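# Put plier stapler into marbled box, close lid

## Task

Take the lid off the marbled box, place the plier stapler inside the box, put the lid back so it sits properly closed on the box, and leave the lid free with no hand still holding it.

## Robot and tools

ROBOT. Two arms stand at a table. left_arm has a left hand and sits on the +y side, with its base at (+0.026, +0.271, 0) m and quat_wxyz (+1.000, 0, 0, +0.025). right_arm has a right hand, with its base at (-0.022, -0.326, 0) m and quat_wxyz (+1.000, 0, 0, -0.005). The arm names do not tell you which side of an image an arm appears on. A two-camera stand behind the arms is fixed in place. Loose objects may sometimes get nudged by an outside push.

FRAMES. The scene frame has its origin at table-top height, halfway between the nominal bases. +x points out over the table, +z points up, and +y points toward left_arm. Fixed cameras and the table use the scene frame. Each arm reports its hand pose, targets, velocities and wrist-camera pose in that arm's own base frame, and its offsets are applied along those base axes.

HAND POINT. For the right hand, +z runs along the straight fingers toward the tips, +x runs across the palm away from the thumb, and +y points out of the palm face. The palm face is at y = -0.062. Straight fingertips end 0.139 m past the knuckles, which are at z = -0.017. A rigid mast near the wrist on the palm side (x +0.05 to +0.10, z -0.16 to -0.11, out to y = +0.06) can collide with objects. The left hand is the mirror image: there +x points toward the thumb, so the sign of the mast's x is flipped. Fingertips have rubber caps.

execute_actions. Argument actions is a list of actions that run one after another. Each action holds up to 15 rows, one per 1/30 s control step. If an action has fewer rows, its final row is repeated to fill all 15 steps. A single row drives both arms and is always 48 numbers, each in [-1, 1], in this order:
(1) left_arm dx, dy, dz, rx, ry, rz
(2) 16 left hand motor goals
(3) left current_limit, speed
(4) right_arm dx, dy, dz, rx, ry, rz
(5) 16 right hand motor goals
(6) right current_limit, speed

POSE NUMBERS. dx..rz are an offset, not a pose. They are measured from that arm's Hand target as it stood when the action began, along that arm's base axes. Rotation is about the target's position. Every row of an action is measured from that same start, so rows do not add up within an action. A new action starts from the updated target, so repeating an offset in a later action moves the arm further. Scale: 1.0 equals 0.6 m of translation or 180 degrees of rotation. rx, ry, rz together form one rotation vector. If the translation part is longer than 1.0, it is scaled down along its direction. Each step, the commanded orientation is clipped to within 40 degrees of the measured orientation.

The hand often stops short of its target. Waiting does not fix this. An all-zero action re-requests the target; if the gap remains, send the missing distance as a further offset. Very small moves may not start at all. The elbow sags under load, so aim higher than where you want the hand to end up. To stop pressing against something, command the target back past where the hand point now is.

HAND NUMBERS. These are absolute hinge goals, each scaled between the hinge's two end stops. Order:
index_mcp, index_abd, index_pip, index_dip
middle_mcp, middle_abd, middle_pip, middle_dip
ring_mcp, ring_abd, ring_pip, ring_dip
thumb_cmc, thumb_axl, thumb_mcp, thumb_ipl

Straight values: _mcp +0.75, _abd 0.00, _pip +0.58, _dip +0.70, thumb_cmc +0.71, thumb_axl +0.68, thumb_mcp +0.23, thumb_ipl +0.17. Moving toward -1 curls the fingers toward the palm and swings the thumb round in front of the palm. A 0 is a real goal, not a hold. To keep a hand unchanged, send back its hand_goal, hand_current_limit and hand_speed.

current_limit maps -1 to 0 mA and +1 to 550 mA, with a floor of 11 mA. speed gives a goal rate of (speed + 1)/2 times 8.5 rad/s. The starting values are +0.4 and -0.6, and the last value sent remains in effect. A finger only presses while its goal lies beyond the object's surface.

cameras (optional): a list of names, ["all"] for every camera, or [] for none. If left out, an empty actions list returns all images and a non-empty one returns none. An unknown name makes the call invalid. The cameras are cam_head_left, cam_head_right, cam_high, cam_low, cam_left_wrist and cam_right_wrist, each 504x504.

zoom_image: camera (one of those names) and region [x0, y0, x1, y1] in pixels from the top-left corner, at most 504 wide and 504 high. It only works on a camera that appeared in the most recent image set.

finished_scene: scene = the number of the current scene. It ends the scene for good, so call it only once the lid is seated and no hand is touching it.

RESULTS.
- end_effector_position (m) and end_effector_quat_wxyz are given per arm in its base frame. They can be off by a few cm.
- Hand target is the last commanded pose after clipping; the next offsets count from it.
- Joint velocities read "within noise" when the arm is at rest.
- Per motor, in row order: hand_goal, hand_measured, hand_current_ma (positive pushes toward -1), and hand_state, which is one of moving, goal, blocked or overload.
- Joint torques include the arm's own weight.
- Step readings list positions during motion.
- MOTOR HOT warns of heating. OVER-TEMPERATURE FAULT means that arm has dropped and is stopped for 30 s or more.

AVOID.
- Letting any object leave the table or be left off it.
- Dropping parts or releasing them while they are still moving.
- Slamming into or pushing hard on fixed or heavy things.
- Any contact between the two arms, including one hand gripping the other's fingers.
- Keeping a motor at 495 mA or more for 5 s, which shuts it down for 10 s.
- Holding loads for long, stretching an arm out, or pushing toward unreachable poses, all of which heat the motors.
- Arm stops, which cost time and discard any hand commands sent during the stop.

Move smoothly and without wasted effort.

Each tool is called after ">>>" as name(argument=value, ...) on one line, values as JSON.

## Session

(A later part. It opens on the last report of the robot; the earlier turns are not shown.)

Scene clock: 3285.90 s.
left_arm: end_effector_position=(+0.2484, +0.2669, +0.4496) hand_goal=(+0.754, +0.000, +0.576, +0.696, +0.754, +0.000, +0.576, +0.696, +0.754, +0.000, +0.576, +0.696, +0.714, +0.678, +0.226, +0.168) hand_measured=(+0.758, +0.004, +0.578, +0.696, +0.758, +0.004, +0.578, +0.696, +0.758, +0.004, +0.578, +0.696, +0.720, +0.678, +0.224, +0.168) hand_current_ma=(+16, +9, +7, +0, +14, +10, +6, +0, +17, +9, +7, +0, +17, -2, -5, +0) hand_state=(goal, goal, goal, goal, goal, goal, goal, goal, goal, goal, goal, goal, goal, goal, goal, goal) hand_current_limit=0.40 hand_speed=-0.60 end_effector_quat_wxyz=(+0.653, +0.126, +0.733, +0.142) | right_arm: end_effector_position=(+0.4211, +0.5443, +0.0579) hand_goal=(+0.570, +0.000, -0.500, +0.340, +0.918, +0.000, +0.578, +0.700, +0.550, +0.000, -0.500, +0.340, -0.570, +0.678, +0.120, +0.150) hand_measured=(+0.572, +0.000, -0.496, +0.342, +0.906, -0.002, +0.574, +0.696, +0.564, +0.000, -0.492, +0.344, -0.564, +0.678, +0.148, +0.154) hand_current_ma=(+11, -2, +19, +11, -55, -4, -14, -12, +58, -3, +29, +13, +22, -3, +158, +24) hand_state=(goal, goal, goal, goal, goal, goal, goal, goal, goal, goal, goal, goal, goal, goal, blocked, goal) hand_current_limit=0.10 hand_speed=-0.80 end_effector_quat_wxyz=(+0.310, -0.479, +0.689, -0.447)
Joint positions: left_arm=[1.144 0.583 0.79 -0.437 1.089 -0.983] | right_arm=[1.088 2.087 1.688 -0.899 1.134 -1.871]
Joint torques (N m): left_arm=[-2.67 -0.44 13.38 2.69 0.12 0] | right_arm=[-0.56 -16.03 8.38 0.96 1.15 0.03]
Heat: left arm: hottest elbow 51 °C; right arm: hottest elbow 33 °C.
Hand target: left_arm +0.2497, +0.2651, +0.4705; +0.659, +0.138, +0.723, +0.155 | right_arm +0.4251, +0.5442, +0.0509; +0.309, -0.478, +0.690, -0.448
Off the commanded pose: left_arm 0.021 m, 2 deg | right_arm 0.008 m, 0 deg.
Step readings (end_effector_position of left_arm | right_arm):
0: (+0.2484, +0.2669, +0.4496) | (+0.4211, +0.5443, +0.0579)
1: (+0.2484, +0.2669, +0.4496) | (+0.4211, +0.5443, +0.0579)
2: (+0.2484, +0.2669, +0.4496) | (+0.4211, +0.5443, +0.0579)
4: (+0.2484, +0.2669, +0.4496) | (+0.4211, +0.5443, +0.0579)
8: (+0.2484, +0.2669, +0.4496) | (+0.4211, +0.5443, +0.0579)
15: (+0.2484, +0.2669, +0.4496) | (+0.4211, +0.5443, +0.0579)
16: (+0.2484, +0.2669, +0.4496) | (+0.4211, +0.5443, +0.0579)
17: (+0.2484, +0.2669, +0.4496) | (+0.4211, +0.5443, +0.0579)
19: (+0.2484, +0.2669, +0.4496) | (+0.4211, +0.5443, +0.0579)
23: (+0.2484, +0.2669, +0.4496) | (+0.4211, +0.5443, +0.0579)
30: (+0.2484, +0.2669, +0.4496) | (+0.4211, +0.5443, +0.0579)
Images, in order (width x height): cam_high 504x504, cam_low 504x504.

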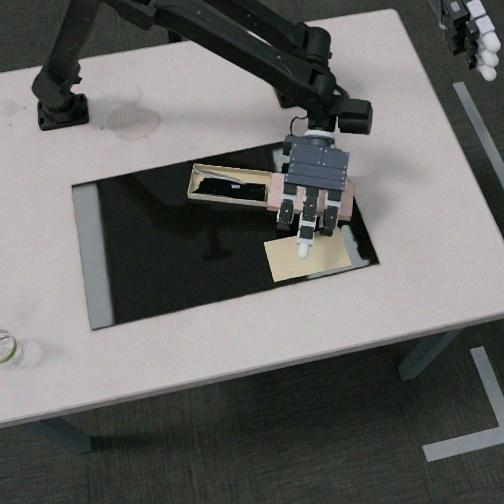

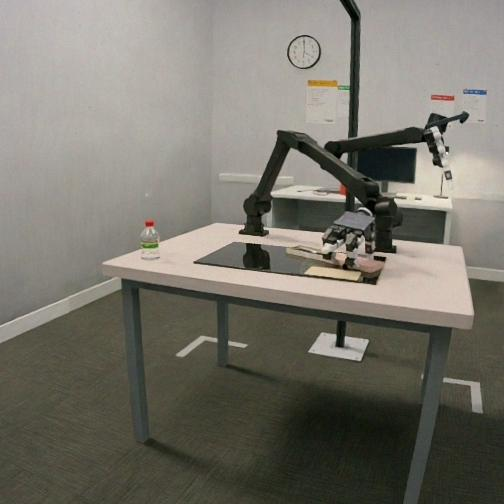

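>>> execute_actions(actions=[[[0,0,0,0,0,0,0.754,0,0.576,0.696,0.754,0,0.576,0.696,0.754,0,0.576,0.696,0.714,0.678,0.226,0.168,0.4,-0.6,0,0,0,0,0,0.014,0.6,0,-0.5,0.34,0.917,0,0.577,0.7,0.6,0,-0.5,0.34,-0.571,0.678,0.18,0.15,0.1,-0.8]],[[0,0,0,0,0,0,0.754,0,0.576,0.696,0.754,0,0.576,0.696,0.754,0,0.576,0.696,0.714,0.678,0.226,0.168,0.4,-0.6,0,0,0,0,0,0,0.55,0,-0.5,0.34,0.917,0,0.577,0.7,0.53,0,-0.5,0.34,-0.571,0.678,0.1,0.15,0.1,-0.8]]])

Scene clock: 3306.17 s.
left_arm: end_effector_position=(+0.2484, +0.2669, +0.4496) hand_goal=(+0.754, +0.000, +0.576, +0.696, +0.754, +0.000, +0.576, +0.696, +0.754, +0.000, +0.576, +0.696, +0.714, +0.678, +0.226, +0.168) hand_measured=(+0.758, +0.004, +0.578, +0.696, +0.758, +0.004, +0.578, +0.696, +0.758, +0.004, +0.578, +0.696, +0.720, +0.678, +0.224, +0.168) hand_current_ma=(+16, +9, +7, +0, +14, +10, +6, +0, +17, +9, +7, +0, +17, -2, -5, +0) hand_state=(goal, goal, goal, goal, goal, goal, goal, goal, goal, goal, goal, goal, goal, goal, goal, goal) hand_current_limit=0.40 hand_speed=-0.60 end_effector_quat_wxyz=(+0.653, +0.126, +0.733, +0.142) | right_arm: end_effector_position=(+0.4233, +0.5483, +0.0526) hand_goal=(+0.550, +0.000, -0.500, +0.340, +0.918, +0.000, +0.578, +0.700, +0.530, +0.000, -0.500, +0.340, -0.570, +0.678, +0.100, +0.150) hand_measured=(+0.574, +0.000, -0.500, +0.336, +0.906, -0.002, +0.574, +0.696, +0.536, +0.000, -0.494, +0.344, -0.564, +0.678, +0.158, +0.158) hand_current_ma=(+112, -2, +3, -14, -56, -4, -14, -12, +22, -3, +20, +13, +21, -3, +303, +41) hand_state=(blocked, goal, goal, goal, goal, goal, goal, goal, goal, goal, goal, goal, goal, goal, blocked, goal) hand_current_limit=0.10 hand_speed=-0.80 end_effector_quat_wxyz=(+0.323, -0.489, +0.680, -0.441)
Joint positions: left_arm=[1.144 0.583 0.79 -0.437 1.089 -0.983] | right_arm=[1.087 2.077 1.647 -0.778 1.125 -1.961]
Joint torques (N m): left_arm=[-3.02 -0.79 13.09 2.66 0.18 0] | right_arm=[-1.03 -17.14 7.71 0.98 0.87 -0.1]
Heat: left arm: hottest elbow 51 °C; right arm: hottest elbow 33 °C.
Hand target: left_arm +0.2497, +0.2651, +0.4705; +0.659, +0.138, +0.723, +0.155 | right_arm +0.4252, +0.5441, +0.0509; +0.319, -0.493, +0.679, -0.441
Off the commanded pose: left_arm 0.021 m, 2 deg | right_arm 0.005 m, 1 deg.
Step readings (end_effector_position of left_arm | right_arm):
0: (+0.2484, +0.2669, +0.4496) | (+0.4211, +0.5443, +0.0579)
1: (+0.2484, +0.2669, +0.4496) | (+0.4212, +0.5444, +0.0560)
2: (+0.2484, +0.2669, +0.4496) | (+0.4218, +0.5467, +0.0554)
4: (+0.2484, +0.2669, +0.4496) | (+0.4222, +0.5476, +0.0520)
8: (+0.2484, +0.2669, +0.4496) | (+0.4229, +0.5482, +0.0515)
15: (+0.2484, +0.2669, +0.4496) | (+0.4232, +0.5481, +0.0518)
16: (+0.2484, +0.2669, +0.4496) | (+0.4233, +0.5481, +0.0518)
17: (+0.2484, +0.2669, +0.4496) | (+0.4233, +0.5482, +0.0518)
19: (+0.2484, +0.2669, +0.4496) | (+0.4233, +0.5482, +0.0523)
23: (+0.2484, +0.2669, +0.4496) | (+0.4233, +0.5483, +0.0526)
30: (+0.2484, +0.2669, +0.4496) | (+0.4233, +0.5483, +0.0526)

>>> execute_actions(actions=[[[0,0,0,0,0,0,0.754,0,0.576,0.696,0.754,0,0.576,0.696,0.754,0,0.576,0.696,0.714,0.678,0.226,0.168,0.4,-0.6,0.001,-0.002,0.02,0,0,0,0.6,0,-0.5,0.34,0.917,0,0.577,0.7,0.58,0,-0.5,0.34,-0.571,0.678,0.2,0.15,0.1,-0.6]]])

Scene clock: 3316.37 s.
left_arm: end_effector_position=(+0.2484, +0.2669, +0.4496) hand_goal=(+0.754, +0.000, +0.576, +0.696, +0.754, +0.000, +0.576, +0.696, +0.754, +0.000, +0.576, +0.696, +0.714, +0.678, +0.226, +0.168) hand_measured=(+0.758, +0.004, +0.578, +0.696, +0.758, +0.004, +0.578, +0.696, +0.758, +0.004, +0.578, +0.696, +0.720, +0.678, +0.224, +0.168) hand_current_ma=(+16, +9, +7, +0, +14, +10, +6, +0, +17, +9, +7, +0, +17, -2, -5, +0) hand_state=(goal, goal, goal, goal, goal, goal, goal, goal, goal, goal, goal, goal, goal, goal, goal, goal) hand_current_limit=0.40 hand_speed=-0.60 end_effector_quat_wxyz=(+0.653, +0.126, +0.733, +0.142) | right_arm: end_effector_position=(+0.4234, +0.5473, +0.0541) hand_goal=(+0.600, +0.000, -0.500, +0.340, +0.918, +0.000, +0.578, +0.700, +0.580, +0.000, -0.500, +0.340, -0.570, +0.678, +0.200, +0.150) hand_measured=(+0.590, +0.000, -0.502, +0.338, +0.906, -0.002, +0.574, +0.696, +0.568, +0.000, -0.496, +0.344, -0.568, +0.678, +0.194, +0.152) hand_current_ma=(-44, -2, -4, -7, -56, -4, -14, -12, -54, -3, +15, +13, +9, -3, -26, +8) hand_state=(goal, goal, goal, goal, goal, goal, goal, goal, goal, goal, goal, goal, goal, goal, goal, goal) hand_current_limit=0.10 hand_speed=-0.60 end_effector_quat_wxyz=(+0.320, -0.493, +0.678, -0.441)
Joint positions: left_arm=[1.144 0.583 0.79 -0.437 1.089 -0.983] | right_arm=[1.085 2.074 1.647 -0.778 1.121 -1.973]
Joint torques (N m): left_arm=[-2.49 -0.21 13.29 2.65 0.16 -0.03] | right_arm=[-1.08 -17.85 8.4 0.17 0.97 -0.09]
Heat: left arm: hottest elbow 51 °C; right arm: hottest elbow 32 °C.
Hand target: left_arm +0.2497, +0.2651, +0.4705; +0.659, +0.138, +0.723, +0.155 | right_arm +0.4257, +0.5430, +0.0628; +0.319, -0.493, +0.679, -0.441
Off the commanded pose: left_arm 0.021 m, 2 deg | right_arm 0.010 m, 0 deg.
Step readings (end_effector_position of left_arm | right_arm):
0: (+0.2484, +0.2669, +0.4496) | (+0.4233, +0.5483, +0.0526)
1: (+0.2484, +0.2669, +0.4496) | (+0.4233, +0.5483, +0.0533)
2: (+0.2484, +0.2669, +0.4496) | (+0.4234, +0.5482, +0.0537)
4: (+0.2484, +0.2669, +0.4496) | (+0.4237, +0.5477, +0.0541)
8: (+0.2484, +0.2669, +0.4496) | (+0.4234, +0.5475, +0.0542)
15: (+0.2484, +0.2669, +0.4496) | (+0.4234, +0.5473, +0.0542)

>>> execute_actions(actions=[[[0,0,0,0,0,0,0.754,0,0.576,0.696,0.754,0,0.576,0.696,0.754,0,0.576,0.696,0.714,0.678,0.226,0.168,0.4,-0.6,0.001,-0.002,0.01,0,0,0,0.6,0,-0.5,0.34,0.917,0,0.577,0.7,0.58,0,-0.5,0.34,-0.571,0.678,0.2,0.15,0.1,-0.6]]])

Scene clock: 3323.50 s.
left_arm: end_effector_position=(+0.2484, +0.2669, +0.4496) hand_goal=(+0.754, +0.000, +0.576, +0.696, +0.754, +0.000, +0.576, +0.696, +0.754, +0.000, +0.576, +0.696, +0.714, +0.678, +0.226, +0.168) hand_measured=(+0.758, +0.004, +0.578, +0.696, +0.758, +0.004, +0.578, +0.696, +0.758, +0.004, +0.578, +0.696, +0.720, +0.678, +0.224, +0.168) hand_current_ma=(+16, +9, +7, +0, +14, +10, +6, +0, +17, +9, +7, +0, +17, -2, -5, +0) hand_state=(goal, goal, goal, goal, goal, goal, goal, goal, goal, goal, goal, goal, goal, goal, goal, goal) hand_current_limit=0.40 hand_speed=-0.60 end_effector_quat_wxyz=(+0.653, +0.126, +0.733, +0.142) | right_arm: end_effector_position=(+0.4233, +0.5463, +0.0594) hand_goal=(+0.600, +0.000, -0.500, +0.340, +0.918, +0.000, +0.578, +0.700, +0.580, +0.000, -0.500, +0.340, -0.570, +0.678, +0.200, +0.150) hand_measured=(+0.590, +0.000, -0.502, +0.338, +0.906, -0.002, +0.574, +0.696, +0.568, +0.000, -0.496, +0.344, -0.568, +0.678, +0.194, +0.152) hand_current_ma=(-44, -2, -4, -7, -56, -4, -14, -12, -54, -3, +15, +13, +9, -3, -26, +8) hand_state=(goal, goal, goal, goal, goal, goal, goal, goal, goal, goal, goal, goal, goal, goal, goal, goal) hand_current_limit=0.10 hand_speed=-0.60 end_effector_quat_wxyz=(+0.321, -0.493, +0.678, -0.441)
Joint positions: left_arm=[1.144 0.583 0.79 -0.437 1.089 -0.983] | right_arm=[1.084 2.065 1.647 -0.783 1.12 -1.977]
Joint torques (N m): left_arm=[-3.08 -0.91 13.44 2.65 0.19 -0.04] | right_arm=[-1.03 -17.9 8.58 0.05 0.99 -0.03]
Heat: left arm: hottest elbow 51 °C; right arm: hottest elbow 32 °C.
Hand target: left_arm +0.2497, +0.2651, +0.4705; +0.659, +0.138, +0.723, +0.155 | right_arm +0.4265, +0.5417, +0.0688; +0.319, -0.493, +0.679, -0.441
Off the commanded pose: left_arm 0.021 m, 2 deg | right_arm 0.011 m, 0 deg.
Step readings (end_effector_position of left_arm | right_arm):
0: (+0.2484, +0.2669, +0.4496) | (+0.4233, +0.5473, +0.0541)
1: (+0.2484, +0.2669, +0.4496) | (+0.4233, +0.5471, +0.0546)
2: (+0.2484, +0.2669, +0.4496) | (+0.4232, +0.5467, +0.0546)
4: (+0.2484, +0.2669, +0.4496) | (+0.4231, +0.5464, +0.0555)
8: (+0.2484, +0.2669, +0.4496) | (+0.4231, +0.5464, +0.0579)
15: (+0.2484, +0.2669, +0.4496) | (+0.4233, +0.5463, +0.0594)

>>> execute_actions(actions=[[[0,0,0,0,0,0,0.754,0,0.576,0.696,0.754,0,0.576,0.696,0.754,0,0.576,0.696,0.714,0.678,0.226,0.168,0.4,-0.6,0,0,0,0,0,0,0.56,0,-0.52,0.33,0.917,0,0.577,0.7,0.54,0,-0.52,0.33,-0.571,0.678,0.11,0.15,0.1,-0.8]],[[0,0,0,0,0,0,0.754,0,0.576,0.696,0.754,0,0.576,0.696,0.754,0,0.576,0.696,0.714,0.678,0.226,0.168,0.4,-0.6,0,0,0,0,0,0,0.52,0,-0.53,0.33,0.917,0,0.577,0.7,0.5,0,-0.53,0.33,-0.571,0.678,0.04,0.15,0.1,-0.85]]])

Scene clock: 3332.47 s.
left_arm: end_effector_position=(+0.2484, +0.2669, +0.4496) hand_goal=(+0.754, +0.000, +0.576, +0.696, +0.754, +0.000, +0.576, +0.696, +0.754, +0.000, +0.576, +0.696, +0.714, +0.678, +0.226, +0.168) hand_measured=(+0.758, +0.004, +0.578, +0.696, +0.758, +0.004, +0.578, +0.696, +0.758, +0.004, +0.578, +0.696, +0.720, +0.678, +0.224, +0.168) hand_current_ma=(+16, +9, +7, +0, +14, +10, +6, +0, +17, +9, +7, +0, +17, -2, -5, +0) hand_state=(goal, goal, goal, goal, goal, goal, goal, goal, goal, goal, goal, goal, goal, goal, goal, goal) hand_current_limit=0.40 hand_speed=-0.60 end_effector_quat_wxyz=(+0.653, +0.126, +0.733, +0.142) | right_arm: end_effector_position=(+0.4235, +0.5462, +0.0594) hand_goal=(+0.520, +0.000, -0.530, +0.330, +0.918, +0.000, +0.578, +0.700, +0.500, +0.000, -0.530, +0.330, -0.570, +0.678, +0.040, +0.150) hand_measured=(+0.558, +0.000, -0.512, +0.334, +0.906, -0.002, +0.574, +0.696, +0.524, +0.000, -0.514, +0.336, -0.562, +0.678, +0.160, +0.164) hand_current_ma=(+173, -2, +74, +16, -56, -4, -14, -12, +106, -3, +63, +22, +34, -2, +303, +80) hand_state=(blocked, goal, goal, goal, goal, goal, goal, goal, blocked, goal, goal, goal, goal, goal, blocked, goal) hand_current_limit=0.10 hand_speed=-0.85 end_effector_quat_wxyz=(+0.320, -0.493, +0.678, -0.441)
Joint positions: left_arm=[1.144 0.583 0.79 -0.437 1.089 -0.983] | right_arm=[1.084 2.065 1.647 -0.783 1.12 -1.977]
Joint torques (N m): left_arm=[-2.43 0.03 13.26 2.48 0.19 0.01] | right_arm=[-1.08 -18.2 8.53 0.06 1.01 -0.02]
Heat: left arm: hottest elbow 51 °C; right arm: hottest elbow 32 °C.
Hand target: left_arm +0.2497, +0.2651, +0.4705; +0.659, +0.138, +0.723, +0.155 | right_arm +0.4265, +0.5417, +0.0687; +0.319, -0.493, +0.679, -0.441
Off the commanded pose: left_arm 0.021 m, 2 deg | right_arm 0.011 m, 0 deg.
Step readings (end_effector_position of left_arm | right_arm):
0: (+0.2484, +0.2669, +0.4496) | (+0.4233, +0.5463, +0.0594)
1: (+0.2484, +0.2669, +0.4496) | (+0.4233, +0.5463, +0.0594)
2: (+0.2484, +0.2669, +0.4496) | (+0.4233, +0.5463, +0.0594)
4: (+0.2484, +0.2669, +0.4496) | (+0.4233, +0.5464, +0.0594)
8: (+0.2484, +0.2669, +0.4496) | (+0.4233, +0.5464, +0.0594)
15: (+0.2484, +0.2669, +0.4496) | (+0.4233, +0.5464, +0.0594)
16: (+0.2484, +0.2669, +0.4496) | (+0.4233, +0.5464, +0.0594)
17: (+0.2484, +0.2669, +0.4496) | (+0.4233, +0.5464, +0.0594)
19: (+0.2484, +0.2669, +0.4496) | (+0.4235, +0.5462, +0.0594)
23: (+0.2484, +0.2669, +0.4496) | (+0.4235, +0.5462, +0.0594)
30: (+0.2484, +0.2669, +0.4496) | (+0.4235, +0.5462, +0.0594)

>>> execute_actions(actions=[[[0,0,0,0,0,0,0.754,0,0.576,0.696,0.754,0,0.576,0.696,0.754,0,0.576,0.696,0.714,0.678,0.226,0.168,0.4,-0.6,0,0,0,0,0,0,0.49,0,-0.54,0.33,0.917,0,0.577,0.7,0.48,0,-0.54,0.33,-0.571,0.678,-0.05,0.15,0.3,-0.85]],[[0,0,0,0,0,0,0.754,0,0.576,0.696,0.754,0,0.576,0.696,0.754,0,0.576,0.696,0.714,0.678,0.226,0.168,0.4,-0.6,0,0,0.03,0,0,0,0.49,0,-0.54,0.33,0.917,0,0.577,0.7,0.48,0,-0.54,0.33,-0.571,0.678,-0.05,0.15,0.3,-0.85]],[[0,0,0,0,0,0,0.754,0,0.576,0.696,0.754,0,0.576,0.696,0.754,0,0.576,0.696,0.714,0.678,0.226,0.168,0.4,-0.6,0,0,0.04,0,0,0,0.49,0,-0.54,0.33,0.917,0,0.577,0.7,0.48,0,-0.54,0.33,-0.571,0.678,-0.05,0.15,0.3,-0.85]]], cameras=["cam_high","cam_low"])

>>> zoom_image(camera="cam_high", region=[180, 130, 380, 250])

>>> zoom_image(camera="cam_low", region=[270, 210, 410, 290])

Scene clock: 3347.90 s.
left_arm: end_effector_position=(+0.2484, +0.2669, +0.4496) hand_goal=(+0.754, +0.000, +0.576, +0.696, +0.754, +0.000, +0.576, +0.696, +0.754, +0.000, +0.576, +0.696, +0.714, +0.678, +0.226, +0.168) hand_measured=(+0.758, +0.004, +0.578, +0.696, +0.758, +0.004, +0.578, +0.696, +0.758, +0.004, +0.578, +0.696, +0.720, +0.678, +0.224, +0.168) hand_current_ma=(+16, +9, +7, +0, +14, +10, +6, +0, +17, +9, +7, +0, +17, -2, -5, +0) hand_state=(goal, goal, goal, goal, goal, goal, goal, goal, goal, goal, goal, goal, goal, goal, goal, goal) hand_current_limit=0.40 hand_speed=-0.60 end_effector_quat_wxyz=(+0.653, +0.126, +0.733, +0.142) | right_arm: end_effector_position=(+0.4162, +0.5336, +0.0868) hand_goal=(+0.490, +0.000, -0.540, +0.330, +0.918, +0.000, +0.578, +0.700, +0.480, +0.000, -0.540, +0.330, -0.570, +0.678, -0.050, +0.150) hand_measured=(+0.548, +0.000, -0.510, +0.340, +0.906, -0.002, +0.574, +0.696, +0.478, +0.000, -0.536, +0.334, -0.570, +0.678, +0.160, +0.170) hand_current_ma=(+281, -2, +124, +42, -56, -4, -14, -12, -8, -3, +18, +14, -2, +1, +358, +116) hand_state=(blocked, goal, blocked, goal, goal, goal, goal, goal, goal, goal, goal, goal, goal, goal, blocked, blocked) hand_current_limit=0.30 hand_speed=-0.85 end_effector_quat_wxyz=(+0.307, -0.502, +0.674, -0.445)
Joint positions: left_arm=[1.144 0.583 0.79 -0.437 1.089 -0.983] | right_arm=[1.084 2.016 1.652 -0.87 1.116 -1.978]
Joint torques (N m): left_arm=[-2.61 -0.26 13.26 2.61 0.18 -0.06] | right_arm=[-1.08 -17.55 12.48 -0.06 1.17 -0.05]
Heat: left arm: hottest elbow 51 °C; right arm: hottest elbow 32 °C.
Hand target: left_arm +0.2497, +0.2651, +0.4705; +0.659, +0.138, +0.723, +0.155 | right_arm +0.4264, +0.5418, +0.1109; +0.319, -0.493, +0.679, -0.441
Off the commanded pose: left_arm 0.021 m, 2 deg | right_arm 0.027 m, 2 deg.
Step readings (end_effector_position of left_arm | right_arm):
0: (+0.2484, +0.2669, +0.4496) | (+0.4235, +0.5462, +0.0594)
1: (+0.2484, +0.2669, +0.4496) | (+0.4235, +0.5462, +0.0594)
2: (+0.2484, +0.2669, +0.4496) | (+0.4235, +0.5462, +0.0596)
4: (+0.2484, +0.2669, +0.4496) | (+0.4235, +0.5462, +0.0596)
8: (+0.2484, +0.2669, +0.4496) | (+0.4235, +0.5462, +0.0596)
15: (+0.2484, +0.2669, +0.4496) | (+0.4235, +0.5462, +0.0596)
16: (+0.2484, +0.2669, +0.4496) | (+0.4230, +0.5455, +0.0600)
17: (+0.2484, +0.2669, +0.4496) | (+0.4221, +0.5441, +0.0603)
19: (+0.2484, +0.2669, +0.4496) | (+0.4209, +0.5420, +0.0624)
23: (+0.2484, +0.2669, +0.4496) | (+0.4205, +0.5412, +0.0674)
30: (+0.2484, +0.2669, +0.4496) | (+0.4204, +0.5411, +0.0696)
31: (+0.2484, +0.2669, +0.4496) | (+0.4200, +0.5403, +0.0705)
32: (+0.2484, +0.2669, +0.4496) | (+0.4188, +0.5385, +0.0708)
34: (+0.2484, +0.2669, +0.4496) | (+0.4171, +0.5353, +0.0736)
38: (+0.2484, +0.2669, +0.4496) | (+0.4163, +0.5338, +0.0826)
45: (+0.2484, +0.2669, +0.4496) | (+0.4162, +0.5336, +0.0868)
Images, in order (width x height): cam_high 504x504, cam_low 504x504.

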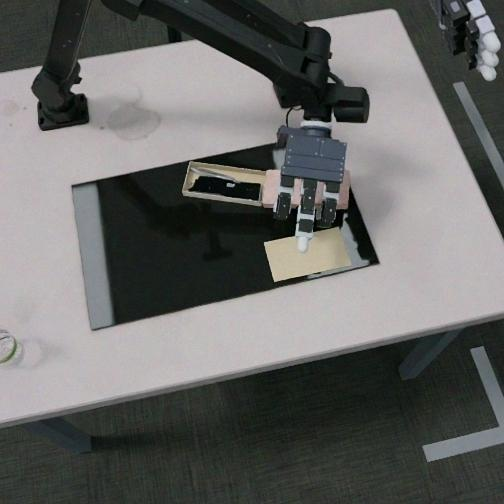

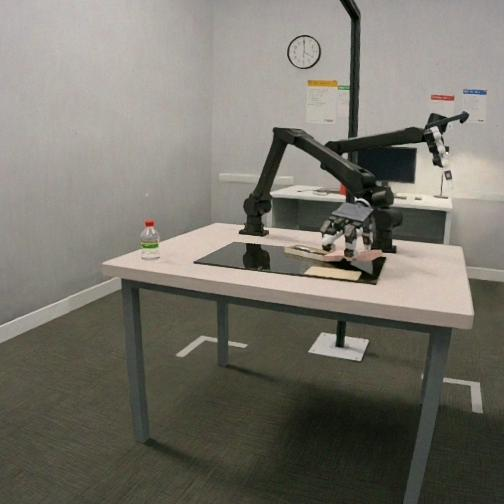

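Scaled by 2.520.

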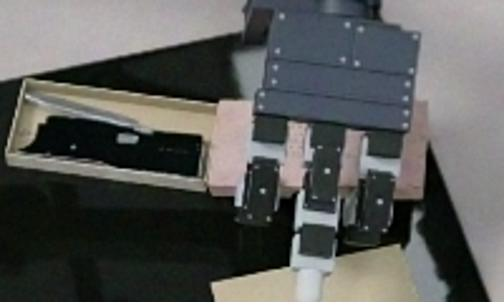

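Scaled by 3.600.

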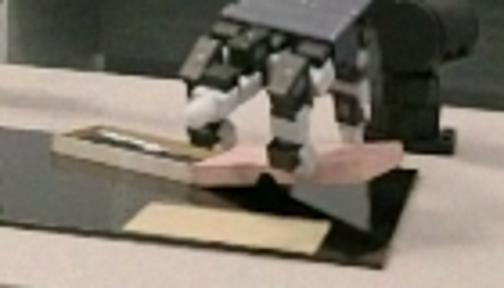

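>>> execute_actions(actions=[[[0,0,0,0,0,0,0.754,0,0.576,0.696,0.754,0,0.576,0.696,0.754,0,0.576,0.696,0.714,0.678,0.226,0.168,0.4,-0.6,0.008,0.02,0,0,0,0,0.49,0,-0.54,0.33,0.917,0,0.577,0.7,0.48,0,-0.54,0.33,-0.571,0.678,-0.05,0.15,0.3,-0.85]],[[0,0,0,0,0,0,0.754,0,0.576,0.696,0.754,0,0.576,0.696,0.754,0,0.576,0.696,0.714,0.678,0.226,0.168,0.4,-0.6,0,0,-0.04,0,0,0,0.49,0,-0.54,0.33,0.917,0,0.577,0.7,0.48,0,-0.54,0.33,-0.571,0.678,-0.05,0.15,0.3,-0.85]],[[0,0,0,0,0,0,0.754,0,0.576,0.696,0.754,0,0.576,0.696,0.754,0,0.576,0.696,0.714,0.678,0.226,0.168,0.4,-0.6,0,0,-0.035,0,0,0,0.49,0,-0.54,0.33,0.917,0,0.577,0.7,0.48,0,-0.54,0.33,-0.571,0.678,-0.05,0.15,0.3,-0.85]]], cameras=["cam_high","cam_low"])

>>> zoom_image(camera="cam_high", region=[180, 130, 380, 250])

>>> zoom_image(camera="cam_low", region=[270, 210, 410, 290])

Scene clock: 3377.90 s.
left_arm: end_effector_position=(+0.2484, +0.2669, +0.4496) hand_goal=(+0.754, +0.000, +0.576, +0.696, +0.754, +0.000, +0.576, +0.696, +0.754, +0.000, +0.576, +0.696, +0.714, +0.678, +0.226, +0.168) hand_measured=(+0.758, +0.004, +0.578, +0.696, +0.758, +0.004, +0.578, +0.696, +0.758, +0.004, +0.578, +0.696, +0.720, +0.678, +0.224, +0.168) hand_current_ma=(+16, +9, +7, +0, +14, +10, +6, +0, +17, +9, +7, +0, +17, -2, -5, +0) hand_state=(goal, goal, goal, goal, goal, goal, goal, goal, goal, goal, goal, goal, goal, goal, goal, goal) hand_current_limit=0.40 hand_speed=-0.60 end_effector_quat_wxyz=(+0.653, +0.126, +0.733, +0.142) | right_arm: end_effector_position=(+0.4268, +0.5531, +0.0723) hand_goal=(+0.490, +0.000, -0.540, +0.330, +0.918, +0.000, +0.578, +0.700, +0.480, +0.000, -0.540, +0.330, -0.570, +0.678, -0.050, +0.150) hand_measured=(+0.548, +0.000, -0.510, +0.340, +0.906, -0.002, +0.574, +0.696, +0.478, +0.000, -0.536, +0.334, -0.574, +0.678, +0.160, +0.170) hand_current_ma=(+277, -2, +124, +42, -56, -4, -14, -12, -11, -3, +17, +14, -12, +1, +357, +116) hand_state=(blocked, goal, blocked, goal, goal, goal, goal, goal, goal, goal, goal, goal, goal, goal, blocked, blocked) hand_current_limit=0.30 hand_speed=-0.85 end_effector_quat_wxyz=(+0.318, -0.496, +0.678, -0.441)
Joint positions: left_arm=[1.144 0.583 0.79 -0.437 1.089 -0.983] | right_arm=[1.084 2.073 1.698 -0.83 1.117 -1.98]
Joint torques (N m): left_arm=[-2.02 -1.08 13.19 2.62 0.11 -0.02] | right_arm=[-0.44 -16.32 8.73 1.16 1.12 0.05]
Heat: left arm: hottest elbow 51 °C; right arm: hottest elbow 34 °C.
Hand target: left_arm +0.2497, +0.2651, +0.4705; +0.659, +0.138, +0.723, +0.155 | right_arm +0.4312, +0.5538, +0.0658; +0.319, -0.493, +0.679, -0.441
Off the commanded pose: left_arm 0.021 m, 2 deg | right_arm 0.008 m, 0 deg.
Step readings (end_effector_position of left_arm | right_arm):
0: (+0.2484, +0.2669, +0.4496) | (+0.4162, +0.5336, +0.0868)
1: (+0.2484, +0.2669, +0.4496) | (+0.4168, +0.5347, +0.0885)
2: (+0.2484, +0.2669, +0.4496) | (+0.4173, +0.5357, +0.0893)
4: (+0.2484, +0.2669, +0.4496) | (+0.4197, +0.5401, +0.0935)
8: (+0.2484, +0.2669, +0.4496) | (+0.4226, +0.5457, +0.1018)
15: (+0.2484, +0.2669, +0.4496) | (+0.4226, +0.5457, +0.1027)
16: (+0.2484, +0.2669, +0.4496) | (+0.4229, +0.5461, +0.1021)
17: (+0.2484, +0.2669, +0.4496) | (+0.4237, +0.5474, +0.1014)
19: (+0.2484, +0.2669, +0.4496) | (+0.4246, +0.5491, +0.0988)
23: (+0.2484, +0.2669, +0.4496) | (+0.4247, +0.5492, +0.0904)
30: (+0.2484, +0.2669, +0.4496) | (+0.4245, +0.5490, +0.0861)
31: (+0.2484, +0.2669, +0.4496) | (+0.4249, +0.5496, +0.0854)
32: (+0.2484, +0.2669, +0.4496) | (+0.4259, +0.5515, +0.0852)
34: (+0.2484, +0.2669, +0.4496) | (+0.4270, +0.5535, +0.0830)
38: (+0.2484, +0.2669, +0.4496) | (+0.4271, +0.5538, +0.0762)
45: (+0.2484, +0.2669, +0.4496) | (+0.4268, +0.5531, +0.0723)
Images, in order (width x height): cam_high 504x504, cam_low 504x504.

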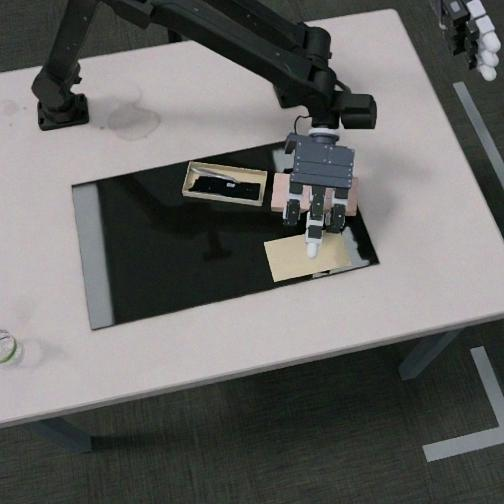

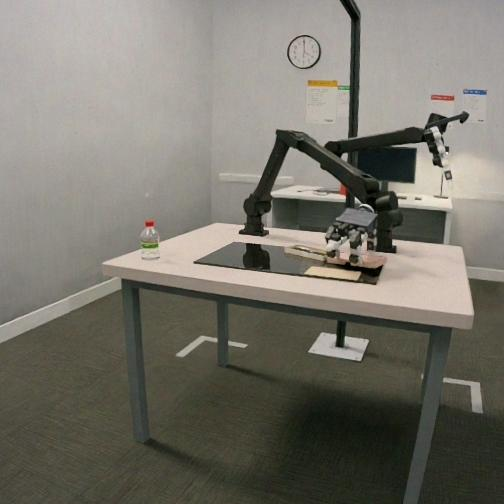

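Scaled by 2.520.

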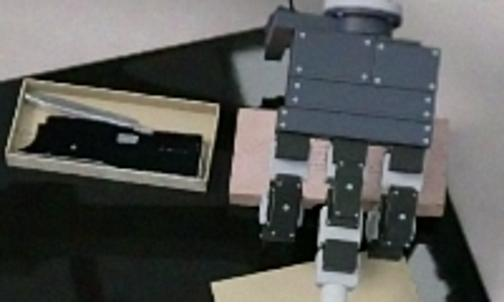

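Scaled by 3.600.

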